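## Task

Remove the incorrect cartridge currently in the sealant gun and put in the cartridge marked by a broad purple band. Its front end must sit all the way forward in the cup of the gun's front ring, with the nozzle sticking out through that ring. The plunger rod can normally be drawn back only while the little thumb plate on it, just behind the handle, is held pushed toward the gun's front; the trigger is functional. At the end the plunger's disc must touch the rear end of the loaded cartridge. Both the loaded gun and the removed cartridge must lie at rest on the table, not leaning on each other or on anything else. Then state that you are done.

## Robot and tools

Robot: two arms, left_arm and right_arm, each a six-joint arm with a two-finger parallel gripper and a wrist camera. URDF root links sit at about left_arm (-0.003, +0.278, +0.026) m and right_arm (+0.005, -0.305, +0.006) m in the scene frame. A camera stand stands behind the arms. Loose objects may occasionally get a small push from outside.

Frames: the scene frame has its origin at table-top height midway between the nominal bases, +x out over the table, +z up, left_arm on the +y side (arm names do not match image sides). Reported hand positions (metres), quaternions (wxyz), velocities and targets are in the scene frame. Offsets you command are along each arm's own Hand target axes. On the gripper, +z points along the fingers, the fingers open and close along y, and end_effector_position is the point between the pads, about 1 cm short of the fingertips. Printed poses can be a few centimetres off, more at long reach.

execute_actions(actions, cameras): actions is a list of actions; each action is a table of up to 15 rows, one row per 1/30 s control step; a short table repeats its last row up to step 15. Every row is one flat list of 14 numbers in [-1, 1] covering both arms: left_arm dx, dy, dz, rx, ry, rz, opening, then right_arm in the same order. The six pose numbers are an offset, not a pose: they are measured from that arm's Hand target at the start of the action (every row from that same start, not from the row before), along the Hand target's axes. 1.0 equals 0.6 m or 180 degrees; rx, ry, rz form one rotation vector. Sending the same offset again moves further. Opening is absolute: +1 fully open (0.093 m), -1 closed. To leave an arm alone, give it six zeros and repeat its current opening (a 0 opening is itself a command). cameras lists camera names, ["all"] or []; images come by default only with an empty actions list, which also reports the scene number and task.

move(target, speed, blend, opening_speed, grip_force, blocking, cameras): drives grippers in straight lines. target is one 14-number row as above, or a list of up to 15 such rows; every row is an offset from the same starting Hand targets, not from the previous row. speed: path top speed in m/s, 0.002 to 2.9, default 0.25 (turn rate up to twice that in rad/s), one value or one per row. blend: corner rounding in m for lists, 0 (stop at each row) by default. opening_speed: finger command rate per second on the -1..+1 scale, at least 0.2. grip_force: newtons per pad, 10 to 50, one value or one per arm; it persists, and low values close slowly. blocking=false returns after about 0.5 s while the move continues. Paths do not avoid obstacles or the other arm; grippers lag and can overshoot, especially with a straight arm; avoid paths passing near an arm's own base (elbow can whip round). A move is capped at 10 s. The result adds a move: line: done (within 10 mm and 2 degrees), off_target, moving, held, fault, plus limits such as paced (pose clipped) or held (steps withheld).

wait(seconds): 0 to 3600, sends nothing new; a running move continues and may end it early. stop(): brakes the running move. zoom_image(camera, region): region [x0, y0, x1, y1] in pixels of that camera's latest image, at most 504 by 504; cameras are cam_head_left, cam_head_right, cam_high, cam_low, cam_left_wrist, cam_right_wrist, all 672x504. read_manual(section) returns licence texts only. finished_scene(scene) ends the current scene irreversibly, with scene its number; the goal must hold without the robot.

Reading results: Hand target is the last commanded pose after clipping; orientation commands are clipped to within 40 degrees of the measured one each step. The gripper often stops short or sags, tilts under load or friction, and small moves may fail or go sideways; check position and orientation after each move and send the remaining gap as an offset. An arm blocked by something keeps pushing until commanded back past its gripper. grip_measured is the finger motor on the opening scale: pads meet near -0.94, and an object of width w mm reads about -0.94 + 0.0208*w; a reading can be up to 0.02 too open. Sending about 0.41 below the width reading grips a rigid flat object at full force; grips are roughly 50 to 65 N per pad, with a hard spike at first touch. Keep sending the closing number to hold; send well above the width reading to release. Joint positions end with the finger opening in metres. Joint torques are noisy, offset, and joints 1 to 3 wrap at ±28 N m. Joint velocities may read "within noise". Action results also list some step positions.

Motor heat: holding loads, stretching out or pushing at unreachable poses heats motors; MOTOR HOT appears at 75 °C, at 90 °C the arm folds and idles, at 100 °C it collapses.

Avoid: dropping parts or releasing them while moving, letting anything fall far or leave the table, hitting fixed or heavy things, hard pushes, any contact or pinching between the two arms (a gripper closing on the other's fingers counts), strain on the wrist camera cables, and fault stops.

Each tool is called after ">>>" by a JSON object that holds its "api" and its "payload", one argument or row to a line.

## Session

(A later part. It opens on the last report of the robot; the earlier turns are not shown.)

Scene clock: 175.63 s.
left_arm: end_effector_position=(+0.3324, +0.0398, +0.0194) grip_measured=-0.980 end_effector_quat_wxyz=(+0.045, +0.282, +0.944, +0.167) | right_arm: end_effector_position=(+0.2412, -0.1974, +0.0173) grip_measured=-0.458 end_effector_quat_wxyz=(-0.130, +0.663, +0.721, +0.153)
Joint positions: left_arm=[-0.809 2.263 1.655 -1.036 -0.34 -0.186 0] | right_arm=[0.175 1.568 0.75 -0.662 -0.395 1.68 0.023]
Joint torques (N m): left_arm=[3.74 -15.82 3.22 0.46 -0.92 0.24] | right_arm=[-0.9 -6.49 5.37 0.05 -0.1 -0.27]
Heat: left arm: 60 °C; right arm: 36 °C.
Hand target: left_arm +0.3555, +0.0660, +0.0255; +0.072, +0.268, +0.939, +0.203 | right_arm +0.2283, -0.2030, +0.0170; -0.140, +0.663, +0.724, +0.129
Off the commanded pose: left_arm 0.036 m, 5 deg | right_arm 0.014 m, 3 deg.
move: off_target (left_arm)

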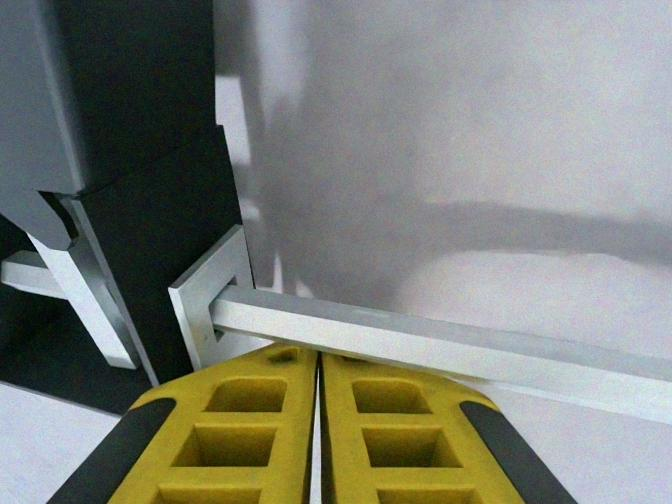

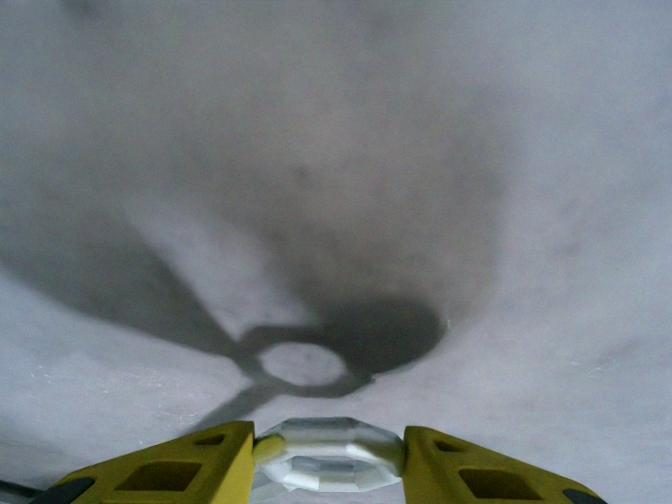

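>>> {"api": "move", "payload": {
  "target": [
    [0.01,-0.075,-0.035,0,0,0,-1,0,0,0,0,0,0,-0.9],
    [0.004,0.03,-0.262,0,0,0,-1,0,0,0,0,0,0,-0.9],
    [-0.042,0.289,-0.13,0.1066,0.1068,-0.4527,0.5,0,0,0,0,0,0,-0.9]
  ],
  "speed": [0.15,0.25,0.3],
  "blend": [0,0.03,0],
  "cameras": ["all"]
}}

Scene clock: 202.90 s.
left_arm: end_effector_position=(+0.4371, +0.1617, +0.1776) grip_measured=+0.497 end_effector_quat_wxyz=(+0.037, -0.425, +0.904, -0.025) | right_arm: end_effector_position=(+0.2342, -0.1994, +0.0165) grip_measured=-0.458 end_effector_quat_wxyz=(-0.138, +0.666, +0.719, +0.139)
Joint positions: left_arm=[-0.316 2.292 2.382 -1.571 -0.009 -1.139 0.069] | right_arm=[0.174 1.568 0.75 -0.694 -0.391 1.681 0.023]
Joint torques (N m): left_arm=[0.12 -11.44 7.21 0.37 0.13 -0.15] | right_arm=[-1.05 -6.42 5.29 0.28 -0.14 -0.22]
Heat: left arm: 60 °C; right arm: 36 °C.
Hand target: left_arm +0.4400, +0.1601, +0.1698; +0.000, -0.431, +0.902, +0.001 | right_arm +0.2283, -0.2030, +0.0169; -0.140, +0.663, +0.724, +0.129
Off the commanded pose: left_arm 0.009 m, 5 deg | right_arm 0.007 m, 1 deg.
joint sent to its limit (left arm) — joint 4 (wrist pitch), lower limit. The joint targets are off in orientation, not in position.
move: off_target (left_arm); target 3's new opening was sent with left_arm's hand 0.008 m and 5 deg from that target

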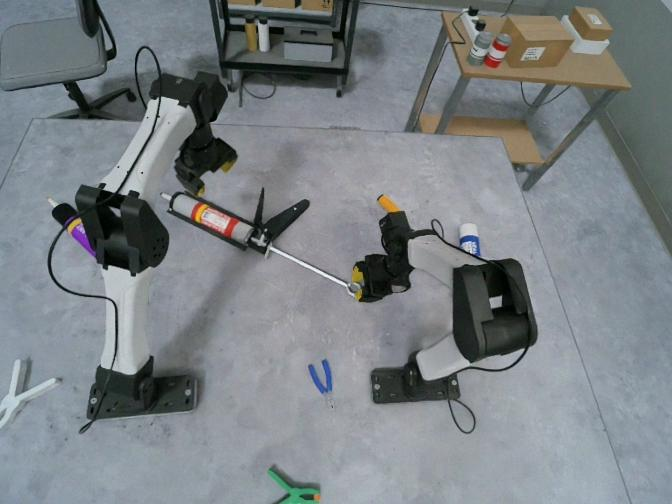

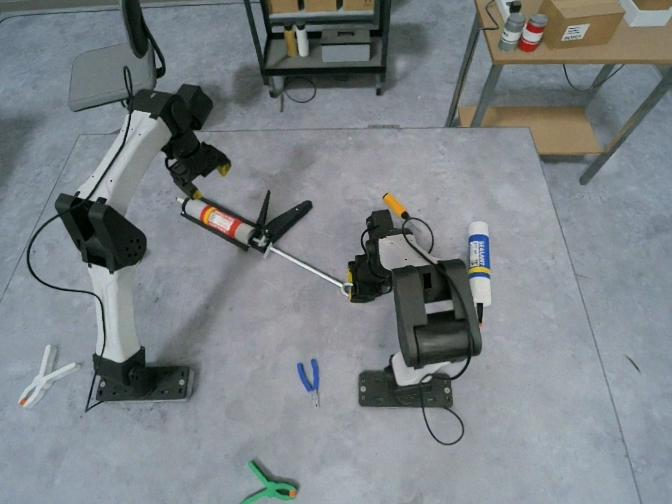

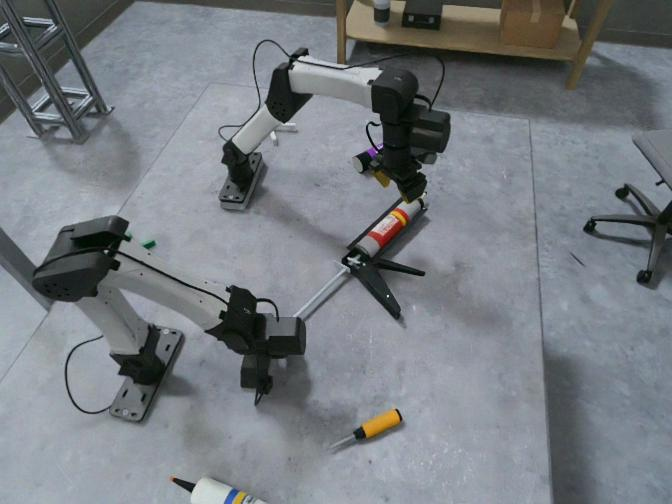

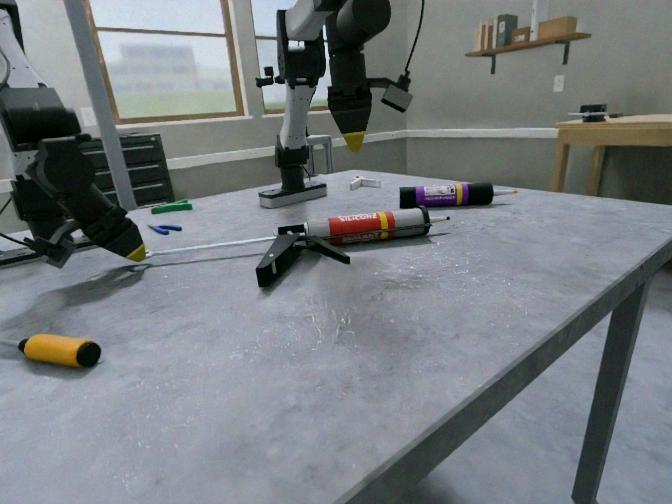

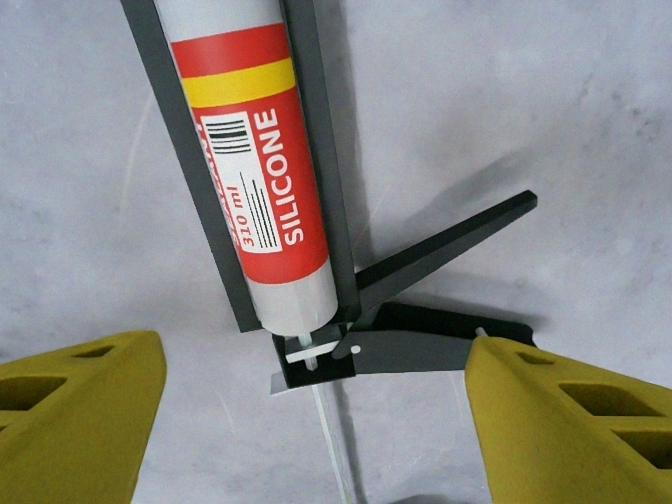

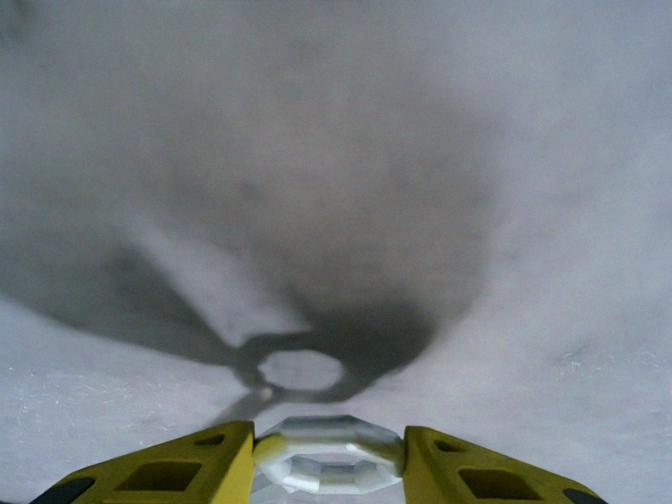

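>>> {"api": "move", "payload": {
  "target": [0,0.043,0.133,0,0,-0.072,0.5,0,0,0,0,0,0,-0.9],
  "speed": 0.2,
  "cameras": ["cam_left_wrist"]
}}

Scene clock: 215.47 s.
left_arm: end_effector_position=(+0.4192, +0.1756, +0.0762) grip_measured=+0.497 end_effector_quat_wxyz=(-0.011, -0.523, +0.852, +0.016) | right_arm: end_effector_position=(+0.2342, -0.1994, +0.0165) grip_measured=-0.458 end_effector_quat_wxyz=(-0.138, +0.666, +0.719, +0.139)
Joint positions: left_arm=[-0.294 2.279 1.955 -1.284 -0.006 -1.341 0.069] | right_arm=[0.174 1.568 0.75 -0.694 -0.391 1.681 0.023]
Joint torques (N m): left_arm=[0.31 -18.89 4.16 0.29 0.11 -0.15] | right_arm=[-0.9 -6.38 5.3 0.3 -0.13 -0.26]
Heat: left arm: 56 °C; right arm: 36 °C.
Hand target: left_arm +0.4199, +0.1764, +0.0899; +0.000, -0.530, +0.848, +0.001 | right_arm +0.2283, -0.2030, +0.0169; -0.140, +0.663, +0.724, +0.129
Off the commanded pose: left_arm 0.014 m, 2 deg | right_arm 0.007 m, 1 deg.
move: off_target (left_arm)

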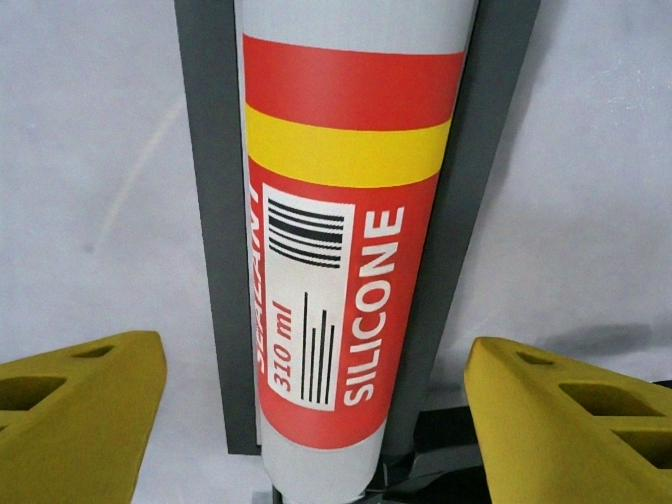

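>>> {"api": "move", "payload": {
  "target": [0,-0.003,0.06,0,0,0.017,0.38,0,0,0,0,0,0,-0.9],
  "speed": 0.15,
  "cameras": ["cam_left_wrist","cam_low"]
}}

>>> {"api": "zoom_image", "payload": {
  "camera": "cam_low",
  "region": [280, 130, 480, 270]
}}

Scene clock: 223.30 s.
left_arm: end_effector_position=(+0.4227, +0.1747, +0.0523) grip_measured=+0.383 end_effector_quat_wxyz=(-0.001, -0.510, +0.860, +0.005) | right_arm: end_effector_position=(+0.2342, -0.1994, +0.0165) grip_measured=-0.458 end_effector_quat_wxyz=(-0.138, +0.666, +0.719, +0.139)
Joint positions: left_arm=[-0.294 2.277 1.856 -1.158 -0.006 -1.311 0.064] | right_arm=[0.174 1.568 0.75 -0.694 -0.391 1.681 0.023]
Joint torques (N m): left_arm=[0.27 -16.01 4.19 0.34 0.12 0.12] | right_arm=[-1.01 -6.35 5.29 0.32 -0.12 -0.27]
Heat: left arm: 63 °C; right arm: 36 °C.
Hand target: left_arm +0.4215, +0.1756, +0.0539; +0.000, -0.507, +0.862, +0.001 | right_arm +0.2283, -0.2030, +0.0169; -0.140, +0.663, +0.724, +0.129
Off the commanded pose: left_arm 0.002 m, 1 deg | right_arm 0.007 m, 1 deg.
move: done
Images, in order (width x height): cam_low 672x504, cam_left_wrist 672x504.

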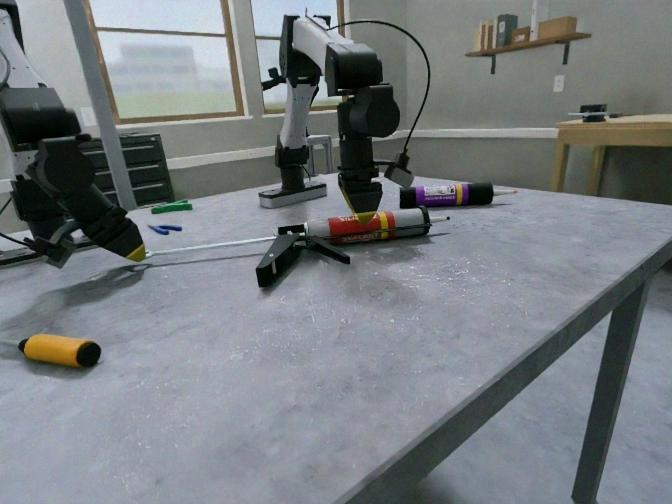

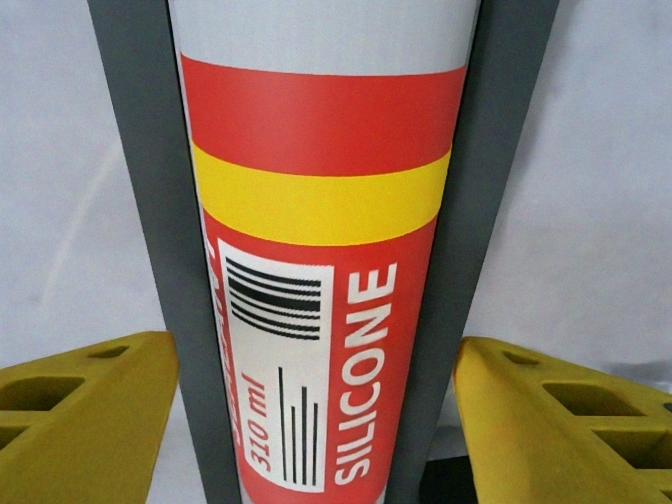

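Scaled by 2.520 from the camera's image (finer frame: 960x720).

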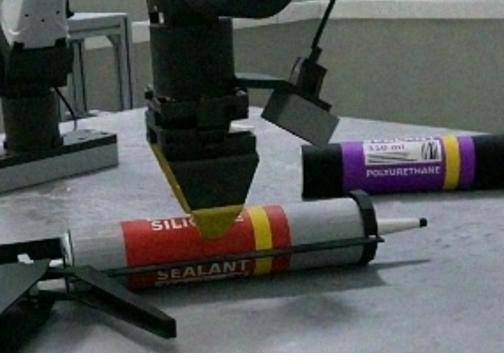

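>>> {"api": "move", "payload": {
  "target": [
    [0,0,0.029,0,0,0,0.36,0,0,0,0,0,0,-0.9],
    [0,0,0.029,0,0,0,-0.5,0,0,0,0,0,0,-0.9]
  ],
  "speed": 0.1,
  "cameras": ["cam_left_wrist","cam_low"]
}}

>>> {"api": "zoom_image", "payload": {
  "camera": "cam_low",
  "region": [280, 130, 480, 270]
}}

Scene clock: 232.47 s.
left_arm: end_effector_position=(+0.4233, +0.1745, +0.0408) grip_measured=-0.254 end_effector_quat_wxyz=(+0.004, -0.510, +0.860, +0.000) | right_arm: end_effector_position=(+0.2341, -0.1995, +0.0165) grip_measured=-0.458 end_effector_quat_wxyz=(-0.138, +0.667, +0.719, +0.139)
Joint positions: left_arm=[-0.294 2.277 1.809 -1.099 -0.006 -1.31 0.033] | right_arm=[0.174 1.568 0.75 -0.695 -0.39 1.681 0.023]
Joint torques (N m): left_arm=[0.28 -14.49 4.3 0.38 0.11 0.11] | right_arm=[-0.84 -6.37 5.31 0.34 -0.15 -0.25]
Heat: left arm: 61 °C; right arm: 36 °C.
Hand target: left_arm +0.4215, +0.1757, +0.0365; +0.000, -0.507, +0.862, +0.001 | right_arm +0.2282, -0.2030, +0.0170; -0.140, +0.663, +0.724, +0.129
Off the commanded pose: left_arm 0.005 m, 1 deg | right_arm 0.007 m, 1 deg.
move: done
Images, in order (width x height): cam_low 672x504, cam_left_wrist 672x504.

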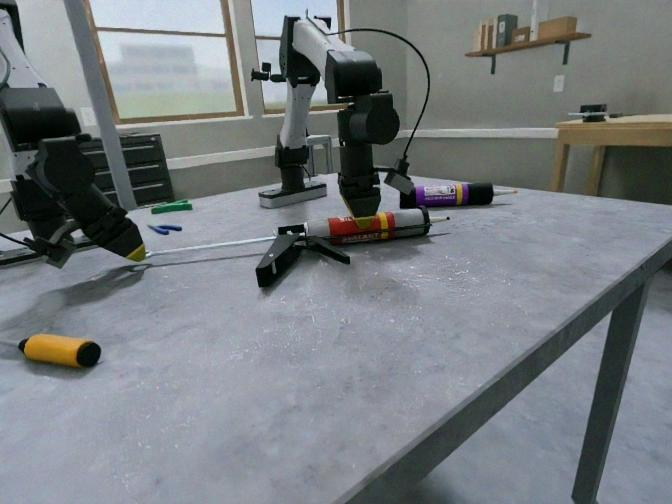

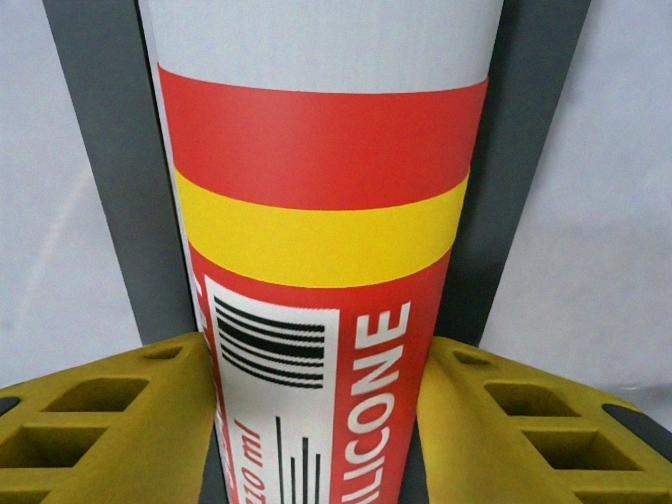

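Scaled by 2.520 from the camera's image (finer frame: 960x720).

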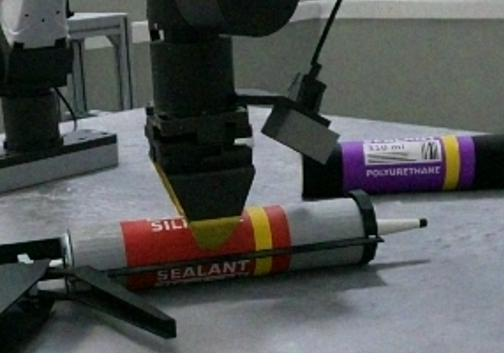

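>>> {"api": "move", "payload": {
  "target": [
    [0.004,0,-0.035,0,0.039,0,-0.5,0,0,0,0,0,0,-0.9],
    [0.0,0,-0.07,0,0.075,0,-0.5,0,0,0,0,0,0,-0.9]
  ],
  "speed": 0.08,
  "cameras": ["cam_left_wrist","cam_low","cam_high"]
}}

>>> {"api": "zoom_image", "payload": {
  "camera": "cam_low",
  "region": [240, 110, 480, 290]
}}

Scene clock: 241.93 s.
left_arm: end_effector_position=(+0.4165, +0.1745, +0.0771) grip_measured=-0.232 end_effector_quat_wxyz=(-0.100, -0.505, +0.855, -0.055) | right_arm: end_effector_position=(+0.2293, -0.2025, +0.0154) grip_measured=-0.458 end_effector_quat_wxyz=(-0.139, +0.669, +0.719, +0.126)
Joint positions: left_arm=[-0.213 2.315 2.001 -1.342 0.213 -1.216 0.034] | right_arm=[0.174 1.568 0.75 -0.718 -0.377 1.681 0.023]
Joint torques (N m): left_arm=[0.54 -13.08 8.2 -0.01 0.26 0.11] | right_arm=[-1.01 -6.41 5.22 0.49 -0.3 -0.26]
Heat: left arm: 59 °C; right arm: 36 °C.
Hand target: left_arm +0.4215, +0.1756, +0.0786; -0.101, -0.504, +0.856, -0.059 | right_arm +0.2282, -0.2030, +0.0170; -0.140, +0.663, +0.724, +0.129
Off the commanded pose: left_arm 0.005 m, 0 deg | right_arm 0.002 m, 1 deg.
move: done
Images, in order (width x height): cam_high 672x504, cam_low 672x504, cam_left_wrist 672x504.

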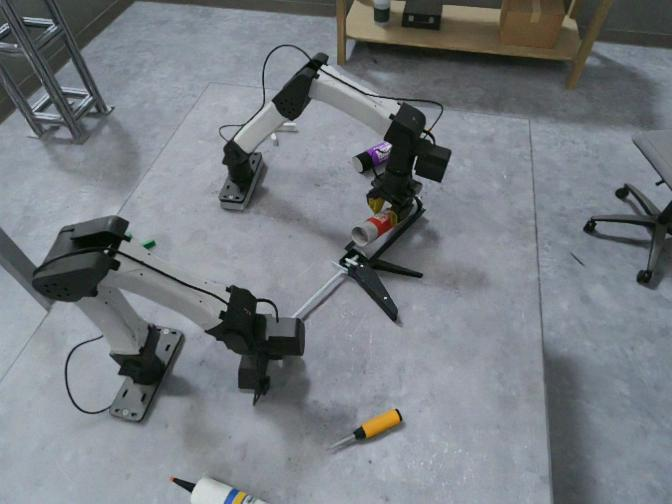

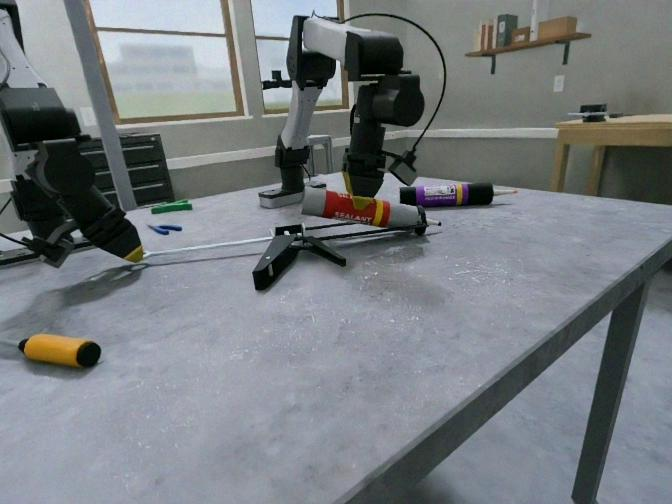

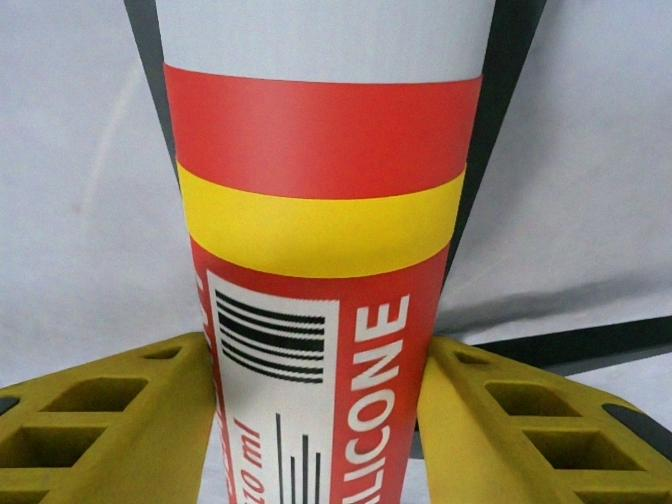

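Scaled by 2.100 from the camera's image (finer frame: 960x720).

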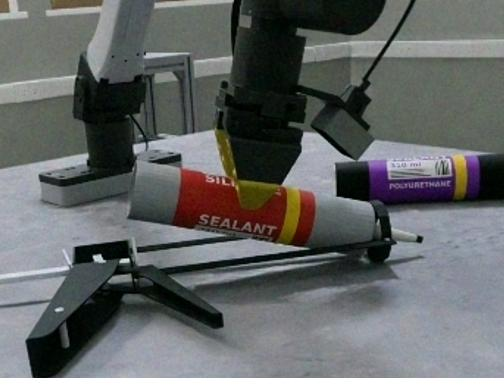

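>>> {"api": "move", "payload": {
  "target": [
    [0.17,0,-0.016,0,0.01,0,-0.5,0,0,0,0,0,0,-0.9],
    [0.251,0.05,-0.111,0,0,0,-0.5,0,0,0,0,0,0,-0.9],
    [0.183,0.289,-0.027,0,-0.07,0,-0.5,0,0,0,0,0,0,-0.9],
    [0.154,0.289,0.085,0,-0.07,0,-0.5,0,0,0,0,0,0,-0.9]
  ],
  "speed": [0.12,0.25,0.3,0.15],
  "blend": [0.01,0.03,0.02,0],
  "cameras": ["cam_left_wrist","cam_low","cam_high","cam_head_left"]
}}

>>> {"api": "zoom_image", "payload": {
  "camera": "cam_low",
  "region": [240, 110, 480, 290]
}}

Scene clock: 269.57 s.
left_arm: end_effector_position=(+0.2189, +0.1671, +0.0541) grip_measured=-0.232 end_effector_quat_wxyz=(-0.012, -0.502, +0.865, -0.009) | right_arm: end_effector_position=(+0.2292, -0.2027, +0.0153) grip_measured=-0.458 end_effector_quat_wxyz=(-0.139, +0.669, +0.719, +0.126)
Joint positions: left_arm=[-0.497 1.564 0.888 -0.892 0.03 -1.494 0.034] | right_arm=[0.174 1.568 0.75 -0.718 -0.375 1.681 0.023]
Joint torques (N m): left_arm=[0.47 -6.02 4.66 0.38 -0.04 -0.08] | right_arm=[-0.96 -6.45 5.19 0.53 -0.31 -0.27]
Heat: left arm: 55 °C; right arm: 36 °C.
Hand target: left_arm +0.2205, +0.1707, +0.0507; -0.007, -0.507, +0.862, -0.003 | right_arm +0.2283, -0.2030, +0.0170; -0.140, +0.663, +0.724, +0.129
Off the commanded pose: left_arm 0.005 m, 1 deg | right_arm 0.002 m, 1 deg.
move: done
Images, in order (width x height): cam_head_left 672x504, cam_high 672x504, cam_low 672x504, cam_left_wrist 672x504.

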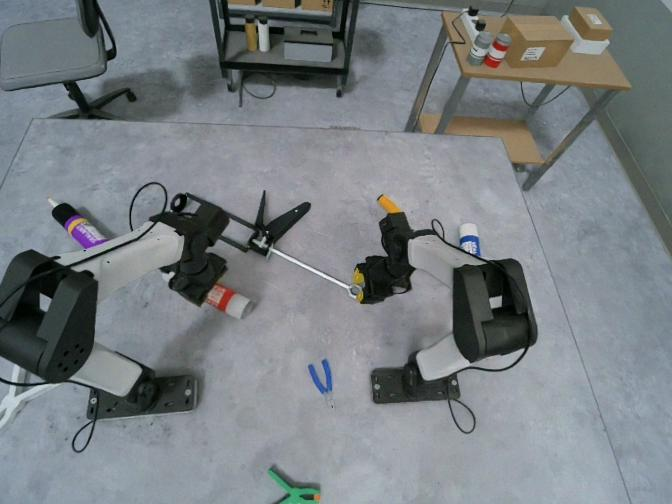

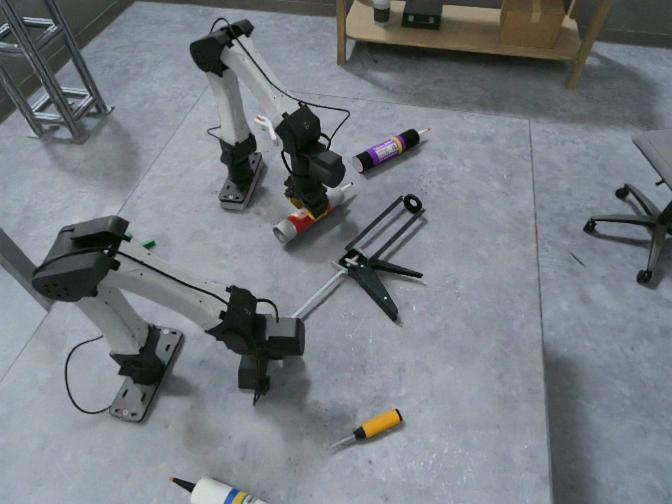

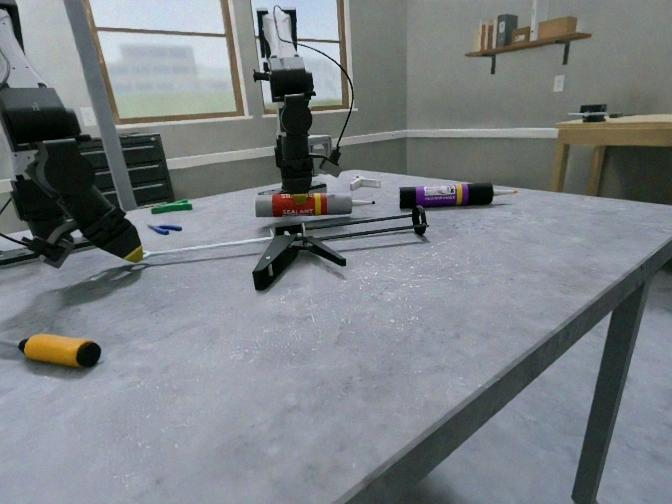

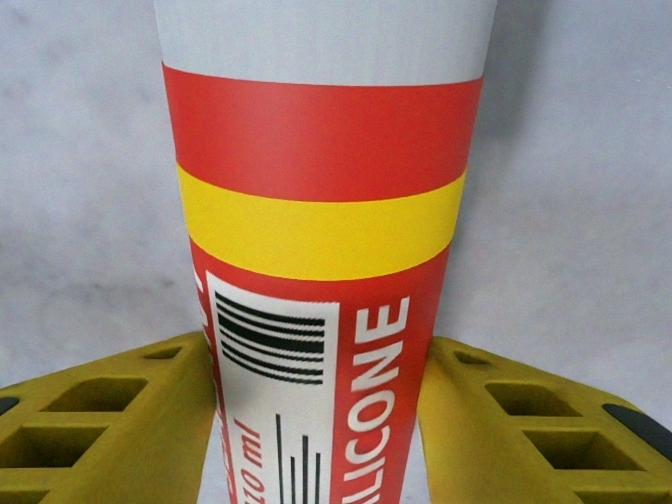

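Scaled by 2.100 from the camera's image (finer frame: 960x720).

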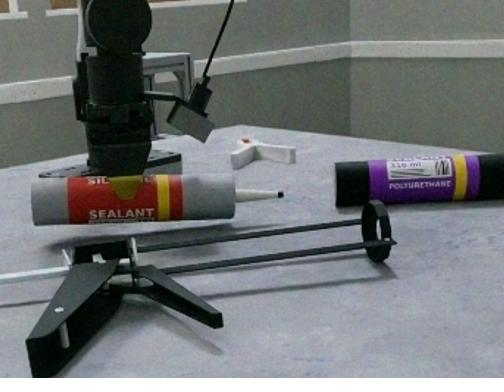

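>>> {"api": "move", "payload": {
  "target": [
    [0,0,0.026,0,0,0,-0.5,0,0,0,0,0,0,-0.9],
    [0,0,0.031,0,0,0,-0.1,0,0,0,0,0,0,-0.9],
    [0,0,0.031,0,0,0,0.35,0,0,0,0,0,0,-0.9],
    [0,0,-0.15,0,0,0,0.35,0,0,0,0,0,0,-0.9]
  ],
  "speed": [0.08,0.05,0.1,0.2],
  "opening_speed": 0.8,
  "cameras": ["cam_left_wrist","cam_low"]
}}

Scene clock: 280.17 s.
left_arm: end_effector_position=(+0.2179, +0.1703, +0.1330) grip_measured=+0.347 end_effector_quat_wxyz=(-0.015, -0.504, +0.864, +0.003) | right_arm: end_effector_position=(+0.2292, -0.2027, +0.0153) grip_measured=-0.458 end_effector_quat_wxyz=(-0.139, +0.669, +0.719, +0.126)
Joint positions: left_arm=[-0.493 1.495 1.147 -1.246 0.021 -1.494 0.062] | right_arm=[0.174 1.568 0.75 -0.718 -0.375 1.681 0.023]
Joint torques (N m): left_arm=[0.55 -7.9 6.84 0.15 0.03 -0.02] | right_arm=[-0.9 -6.35 5.33 0.52 -0.29 -0.27]
Heat: left arm: 51 °C; right arm: 36 °C.
Hand target: left_arm +0.2212, +0.1719, +0.1407; -0.007, -0.507, +0.862, -0.003 | right_arm +0.2283, -0.2030, +0.0170; -0.140, +0.663, +0.724, +0.129
Off the commanded pose: left_arm 0.009 m, 1 deg | right_arm 0.002 m, 1 deg.
move: done
Images, in order (width x height): cam_low 672x504, cam_left_wrist 672x504.

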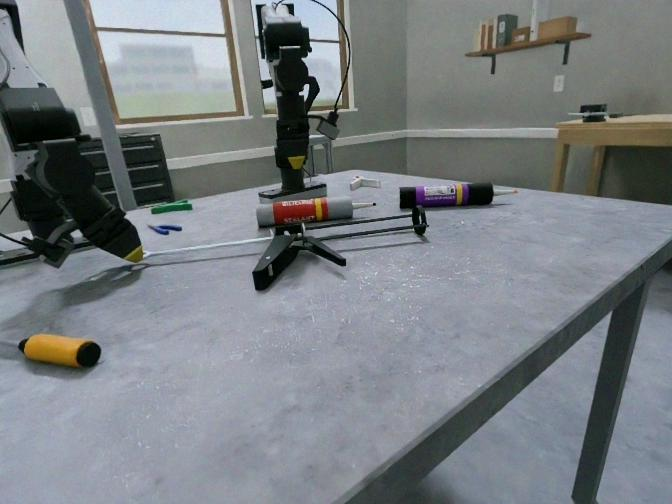

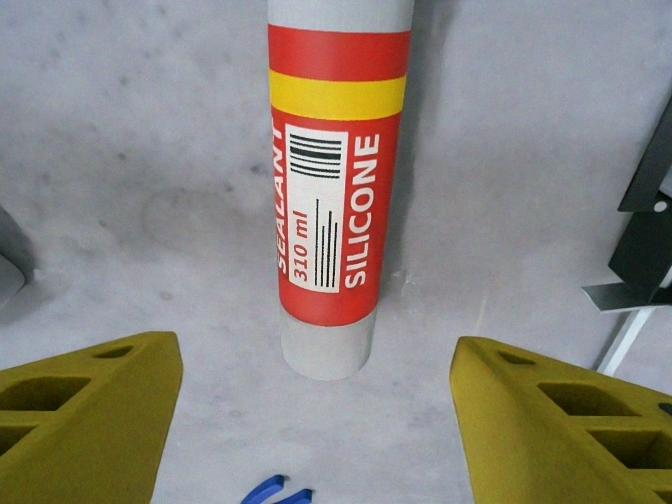

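>>> {"api": "move", "payload": {
  "target": [-0.556,0.006,-0.01,0,0,0.105,0.38,0,0,0,0,0,0,-0.9],
  "speed": 0.3,
  "cameras": ["cam_left_wrist"]
}}

Scene clock: 290.57 s.
left_arm: end_effector_position=(+0.3766, +0.4661, +0.1481) grip_measured=+0.377 end_effector_quat_wxyz=(+0.003, -0.366, +0.930, -0.003) | right_arm: end_effector_position=(+0.2292, -0.2027, +0.0153) grip_measured=-0.458 end_effector_quat_wxyz=(-0.139, +0.669, +0.719, +0.126)
Joint positions: left_arm=[0.41 2.186 2.088 -1.467 0.007 -0.286 0.063] | right_arm=[0.174 1.568 0.75 -0.718 -0.375 1.681 0.023]
Joint torques (N m): left_arm=[-0.42 -10.85 7.39 0.23 0.12 0.11] | right_arm=[-1.05 -6.37 5.22 0.5 -0.31 -0.26]
Heat: left arm: 49 °C; right arm: 35 °C.
Hand target: left_arm +0.3800, +0.4654, +0.1416; -0.006, -0.359, +0.933, -0.004 | right_arm +0.2283, -0.2030, +0.0170; -0.140, +0.663, +0.724, +0.129
Off the commanded pose: left_arm 0.007 m, 1 deg | right_arm 0.002 m, 1 deg.
move: done

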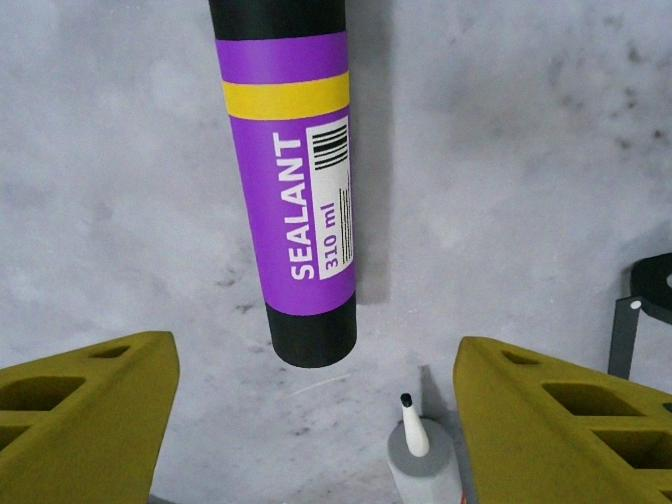

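>>> {"api": "move", "payload": {
  "target": [0,0.03,0.125,0,0,-0.045,0.4,0,0,0,0,0,0,-0.9],
  "speed": 0.25,
  "cameras": ["cam_left_wrist"]
}}

Scene clock: 298.70 s.
left_arm: end_effector_position=(+0.3701, +0.4787, +0.0760) grip_measured=+0.397 end_effector_quat_wxyz=(+0.003, -0.418, +0.908, -0.003) | right_arm: end_effector_position=(+0.2292, -0.2027, +0.0153) grip_measured=-0.458 end_effector_quat_wxyz=(-0.139, +0.669, +0.719, +0.126)
Joint positions: left_arm=[0.443 2.186 1.802 -1.18 0.007 -0.365 0.064] | right_arm=[0.174 1.568 0.75 -0.718 -0.375 1.681 0.023]
Joint torques (N m): left_arm=[0.08 -12.67 4.34 0.42 0.1 -0.14] | right_arm=[-0.9 -6.37 5.18 0.52 -0.3 -0.27]
Heat: left arm: 48 °C; right arm: 35 °C.
Hand target: left_arm +0.3673, +0.4779, +0.0665; -0.007, -0.424, +0.906, -0.004 | right_arm +0.2283, -0.2030, +0.0170; -0.140, +0.663, +0.724, +0.129
Off the commanded pose: left_arm 0.010 m, 1 deg | right_arm 0.002 m, 1 deg.
move: done

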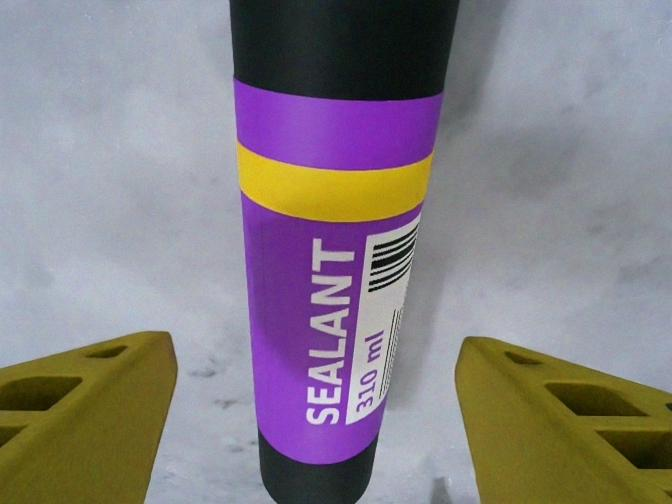

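>>> {"api": "move", "payload": {
  "target": [
    [0,0.0,0.06,0,0,0.015,0.36,0,0,0,0,0,0,-0.9],
    [0,0.0,0.066,0,0,0.015,0.36,0,0,0,0,0,0,-0.9],
    [0,0.0,0.066,0,0,0.015,-0.5,0,0,0,0,0,0,-0.9]
  ],
  "speed": 0.15,
  "cameras": ["cam_left_wrist","cam_low"]
}}

>>> {"api": "zoom_image", "payload": {
  "camera": "cam_low",
  "region": [380, 130, 540, 250]
}}

Scene clock: 306.87 s.
left_arm: end_effector_position=(+0.3734, +0.4799, +0.0443) grip_measured=-0.337 end_effector_quat_wxyz=(+0.014, -0.407, +0.913, -0.004) | right_arm: end_effector_position=(+0.2292, -0.2027, +0.0153) grip_measured=-0.458 end_effector_quat_wxyz=(-0.139, +0.669, +0.719, +0.126)
Joint positions: left_arm=[0.443 2.205 1.704 -1.041 0.01 -0.34 0.029] | right_arm=[0.174 1.568 0.75 -0.718 -0.375 1.681 0.023]
Joint torques (N m): left_arm=[0.08 -11.12 3.95 0.44 0.09 0.12] | right_arm=[-0.91 -6.37 5.18 0.5 -0.29 -0.24]
Heat: left arm: 49 °C; right arm: 35 °C.
Hand target: left_arm +0.3670, +0.4773, +0.0270; -0.006, -0.403, +0.915, -0.004 | right_arm +0.2283, -0.2030, +0.0170; -0.140, +0.663, +0.724, +0.129
Off the commanded pose: left_arm 0.019 m, 2 deg | right_arm 0.002 m, 1 deg.
move: off_target (left_arm); target 3's new opening was sent with left_arm's hand 0.019 m and 2 deg from that target
Images, in order (width x height): cam_low 672x504, cam_left_wrist 672x504.

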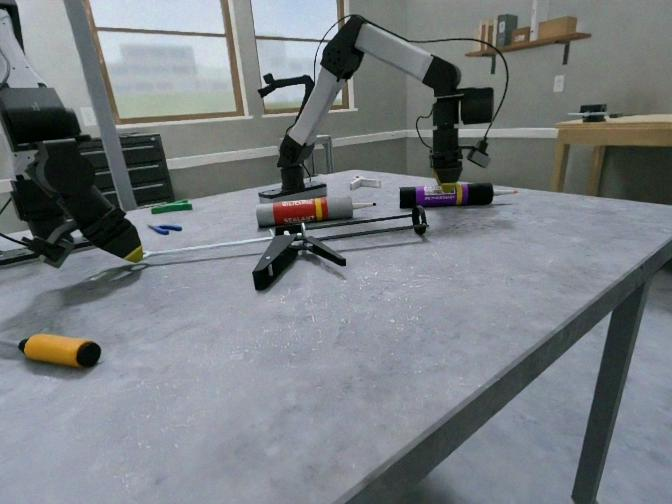

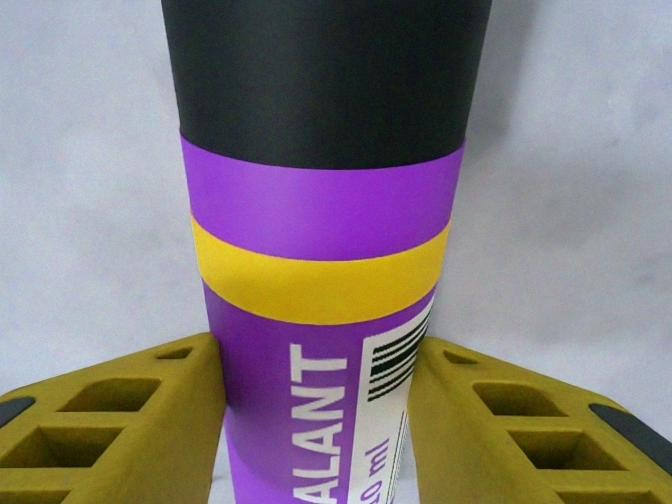

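Scaled by 3.150 from the camera's image (finer frame: 960x720).

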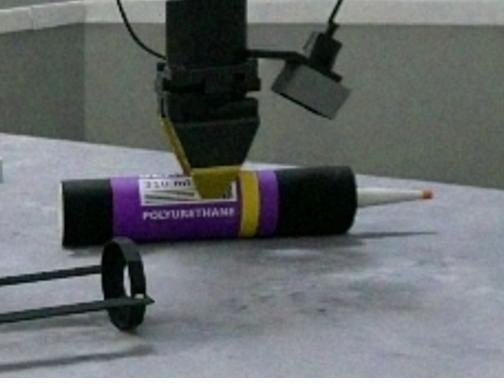

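>>> {"api": "move", "payload": {
  "target": [
    [0,0.0,0,0,0,0,0.42,0,0,0,0,0,0,-0.9],
    [0.0,-0.003,0.018,0,0,0,0.42,0,0,0,0,0,0,-0.9],
    [0.0,-0.003,0.018,0,0,0,-0.5,0,0,0,0,0,0,-0.9]
  ],
  "speed": 0.1,
  "cameras": ["cam_left_wrist","cam_low"]
}}

>>> {"api": "zoom_image", "payload": {
  "camera": "cam_low",
  "region": [380, 130, 540, 250]
}}

Scene clock: 314.87 s.
left_arm: end_effector_position=(+0.3724, +0.4791, +0.0311) grip_measured=-0.162 end_effector_quat_wxyz=(+0.010, -0.407, +0.914, -0.005) | right_arm: end_effector_position=(+0.2292, -0.2027, +0.0153) grip_measured=-0.458 end_effector_quat_wxyz=(-0.139, +0.669, +0.719, +0.126)
Joint positions: left_arm=[0.443 2.223 1.679 -1.007 0.011 -0.34 0.037] | right_arm=[0.174 1.568 0.75 -0.718 -0.375 1.681 0.023]
Joint torques (N m): left_arm=[-0.25 -11.33 4.37 0.43 0.08 0.06] | right_arm=[-0.95 -6.37 5.22 0.53 -0.29 -0.28]
Heat: left arm: 51 °C; right arm: 35 °C.
Hand target: left_arm +0.3682, +0.4760, +0.0162; -0.006, -0.403, +0.915, -0.004 | right_arm +0.2283, -0.2030, +0.0170; -0.140, +0.663, +0.724, +0.129
Off the commanded pose: left_arm 0.016 m, 2 deg | right_arm 0.002 m, 1 deg.
move: off_target (left_arm); target 3's new opening was sent with left_arm's hand 0.016 m and 2 deg from that target
Images, in order (width x height): cam_low 672x504, cam_left_wrist 672x504.

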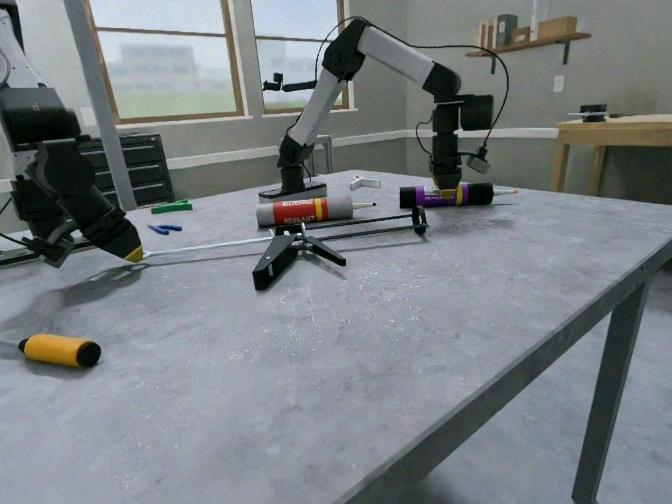

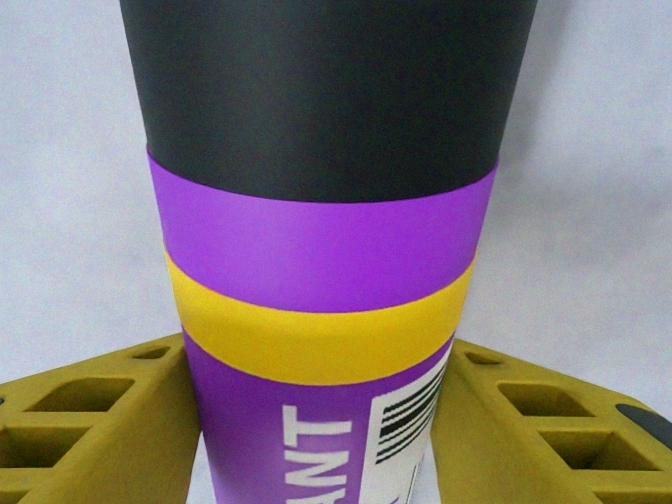

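Scaled by 3.150 from the camera's image (finer frame: 960x720).

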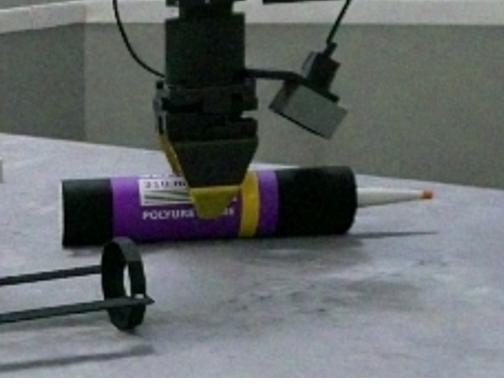

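>>> {"api": "move", "payload": {
  "target": [
    [0,0.0,0,0,0,0,0.2,0,0,0,0,0,0,-0.9],
    [0.0,0,-0.014,0,0,0,0.2,0,0,0,0,0,0,-0.9],
    [0.0,0,-0.014,0,0,0,-0.5,0,0,0,0,0,0,-0.9]
  ],
  "speed": 0.1,
  "cameras": ["cam_low"]
}}

>>> {"api": "zoom_image", "payload": {
  "camera": "cam_low",
  "region": [380, 130, 540, 250]
}}

Scene clock: 327.63 s.
left_arm: end_effector_position=(+0.3707, +0.4780, +0.0311) grip_measured=-0.163 end_effector_quat_wxyz=(+0.006, -0.407, +0.914, -0.006) | right_arm: end_effector_position=(+0.2292, -0.2027, +0.0153) grip_measured=-0.458 end_effector_quat_wxyz=(-0.139, +0.669, +0.719, +0.126)
Joint positions: left_arm=[0.443 2.223 1.679 -1.015 0.012 -0.34 0.037] | right_arm=[0.174 1.568 0.75 -0.718 -0.375 1.681 0.023]
Joint torques (N m): left_arm=[-0.28 -12.21 5.76 0.25 0.07 0.07] | right_arm=[-0.9 -6.45 5.26 0.5 -0.31 -0.28]
Heat: left arm: 53 °C; right arm: 35 °C.
Hand target: left_arm +0.3683, +0.4761, +0.0246; -0.006, -0.403, +0.915, -0.004 | right_arm +0.2283, -0.2030, +0.0170; -0.140, +0.663, +0.724, +0.129
Off the commanded pose: left_arm 0.007 m, 2 deg | right_arm 0.002 m, 1 deg.
move: done

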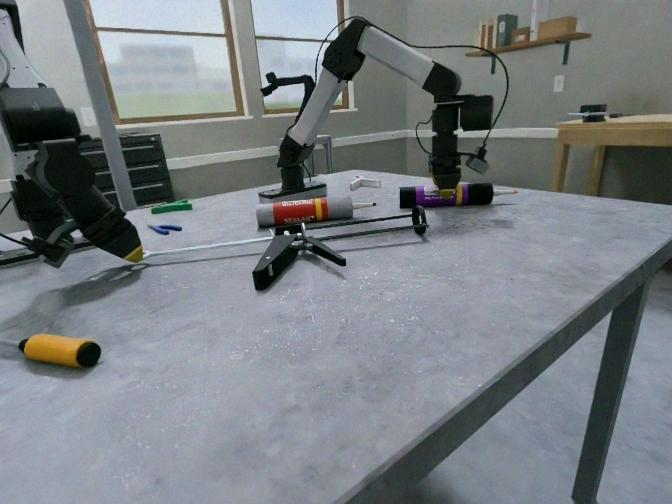

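Scaled by 3.150 from the camera's image (finer frame: 960x720).

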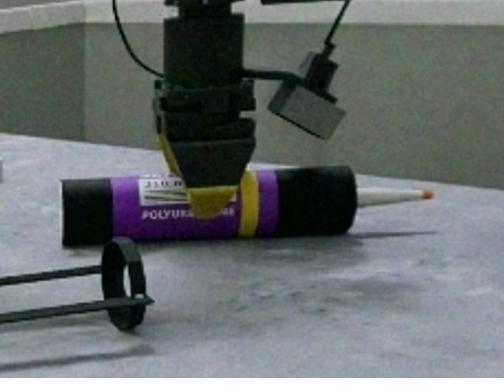

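>>> {"api": "move", "payload": {
  "target": [
    [0,0.0,0,0,0,0,0.2,0,0,0,0,0,0,-0.9],
    [0.0,0,-0.011,0,0,0,0.2,0,0,0,0,0,0,-0.9],
    [0.0,0,-0.011,0,0,0,-0.5,0,0,0,0,0,0,-0.9]
  ],
  "speed": 0.1
}}

Scene clock: 335.43 s.
left_arm: end_effector_position=(+0.3661, +0.4754, +0.0311) grip_measured=-0.162 end_effector_quat_wxyz=(-0.005, -0.406, +0.914, -0.007) | right_arm: end_effector_position=(+0.2292, -0.2027, +0.0153) grip_measured=-0.458 end_effector_quat_wxyz=(-0.139, +0.669, +0.719, +0.126)
Joint positions: left_arm=[0.443 2.223 1.679 -1.037 0.013 -0.339 0.037] | right_arm=[0.174 1.568 0.75 -0.718 -0.375 1.681 0.023]
Joint torques (N m): left_arm=[-0.29 -12.98 6.82 0.2 0.07 0.05] | right_arm=[-0.96 -6.41 5.22 0.51 -0.28 -0.28]
Heat: left arm: 54 °C; right arm: 35 °C.
Hand target: left_arm +0.3683, +0.4762, +0.0312; -0.006, -0.403, +0.915, -0.004 | right_arm +0.2283, -0.2030, +0.0170; -0.140, +0.663, +0.724, +0.129
Off the commanded pose: left_arm 0.002 m, 1 deg | right_arm 0.002 m, 1 deg.
move: done


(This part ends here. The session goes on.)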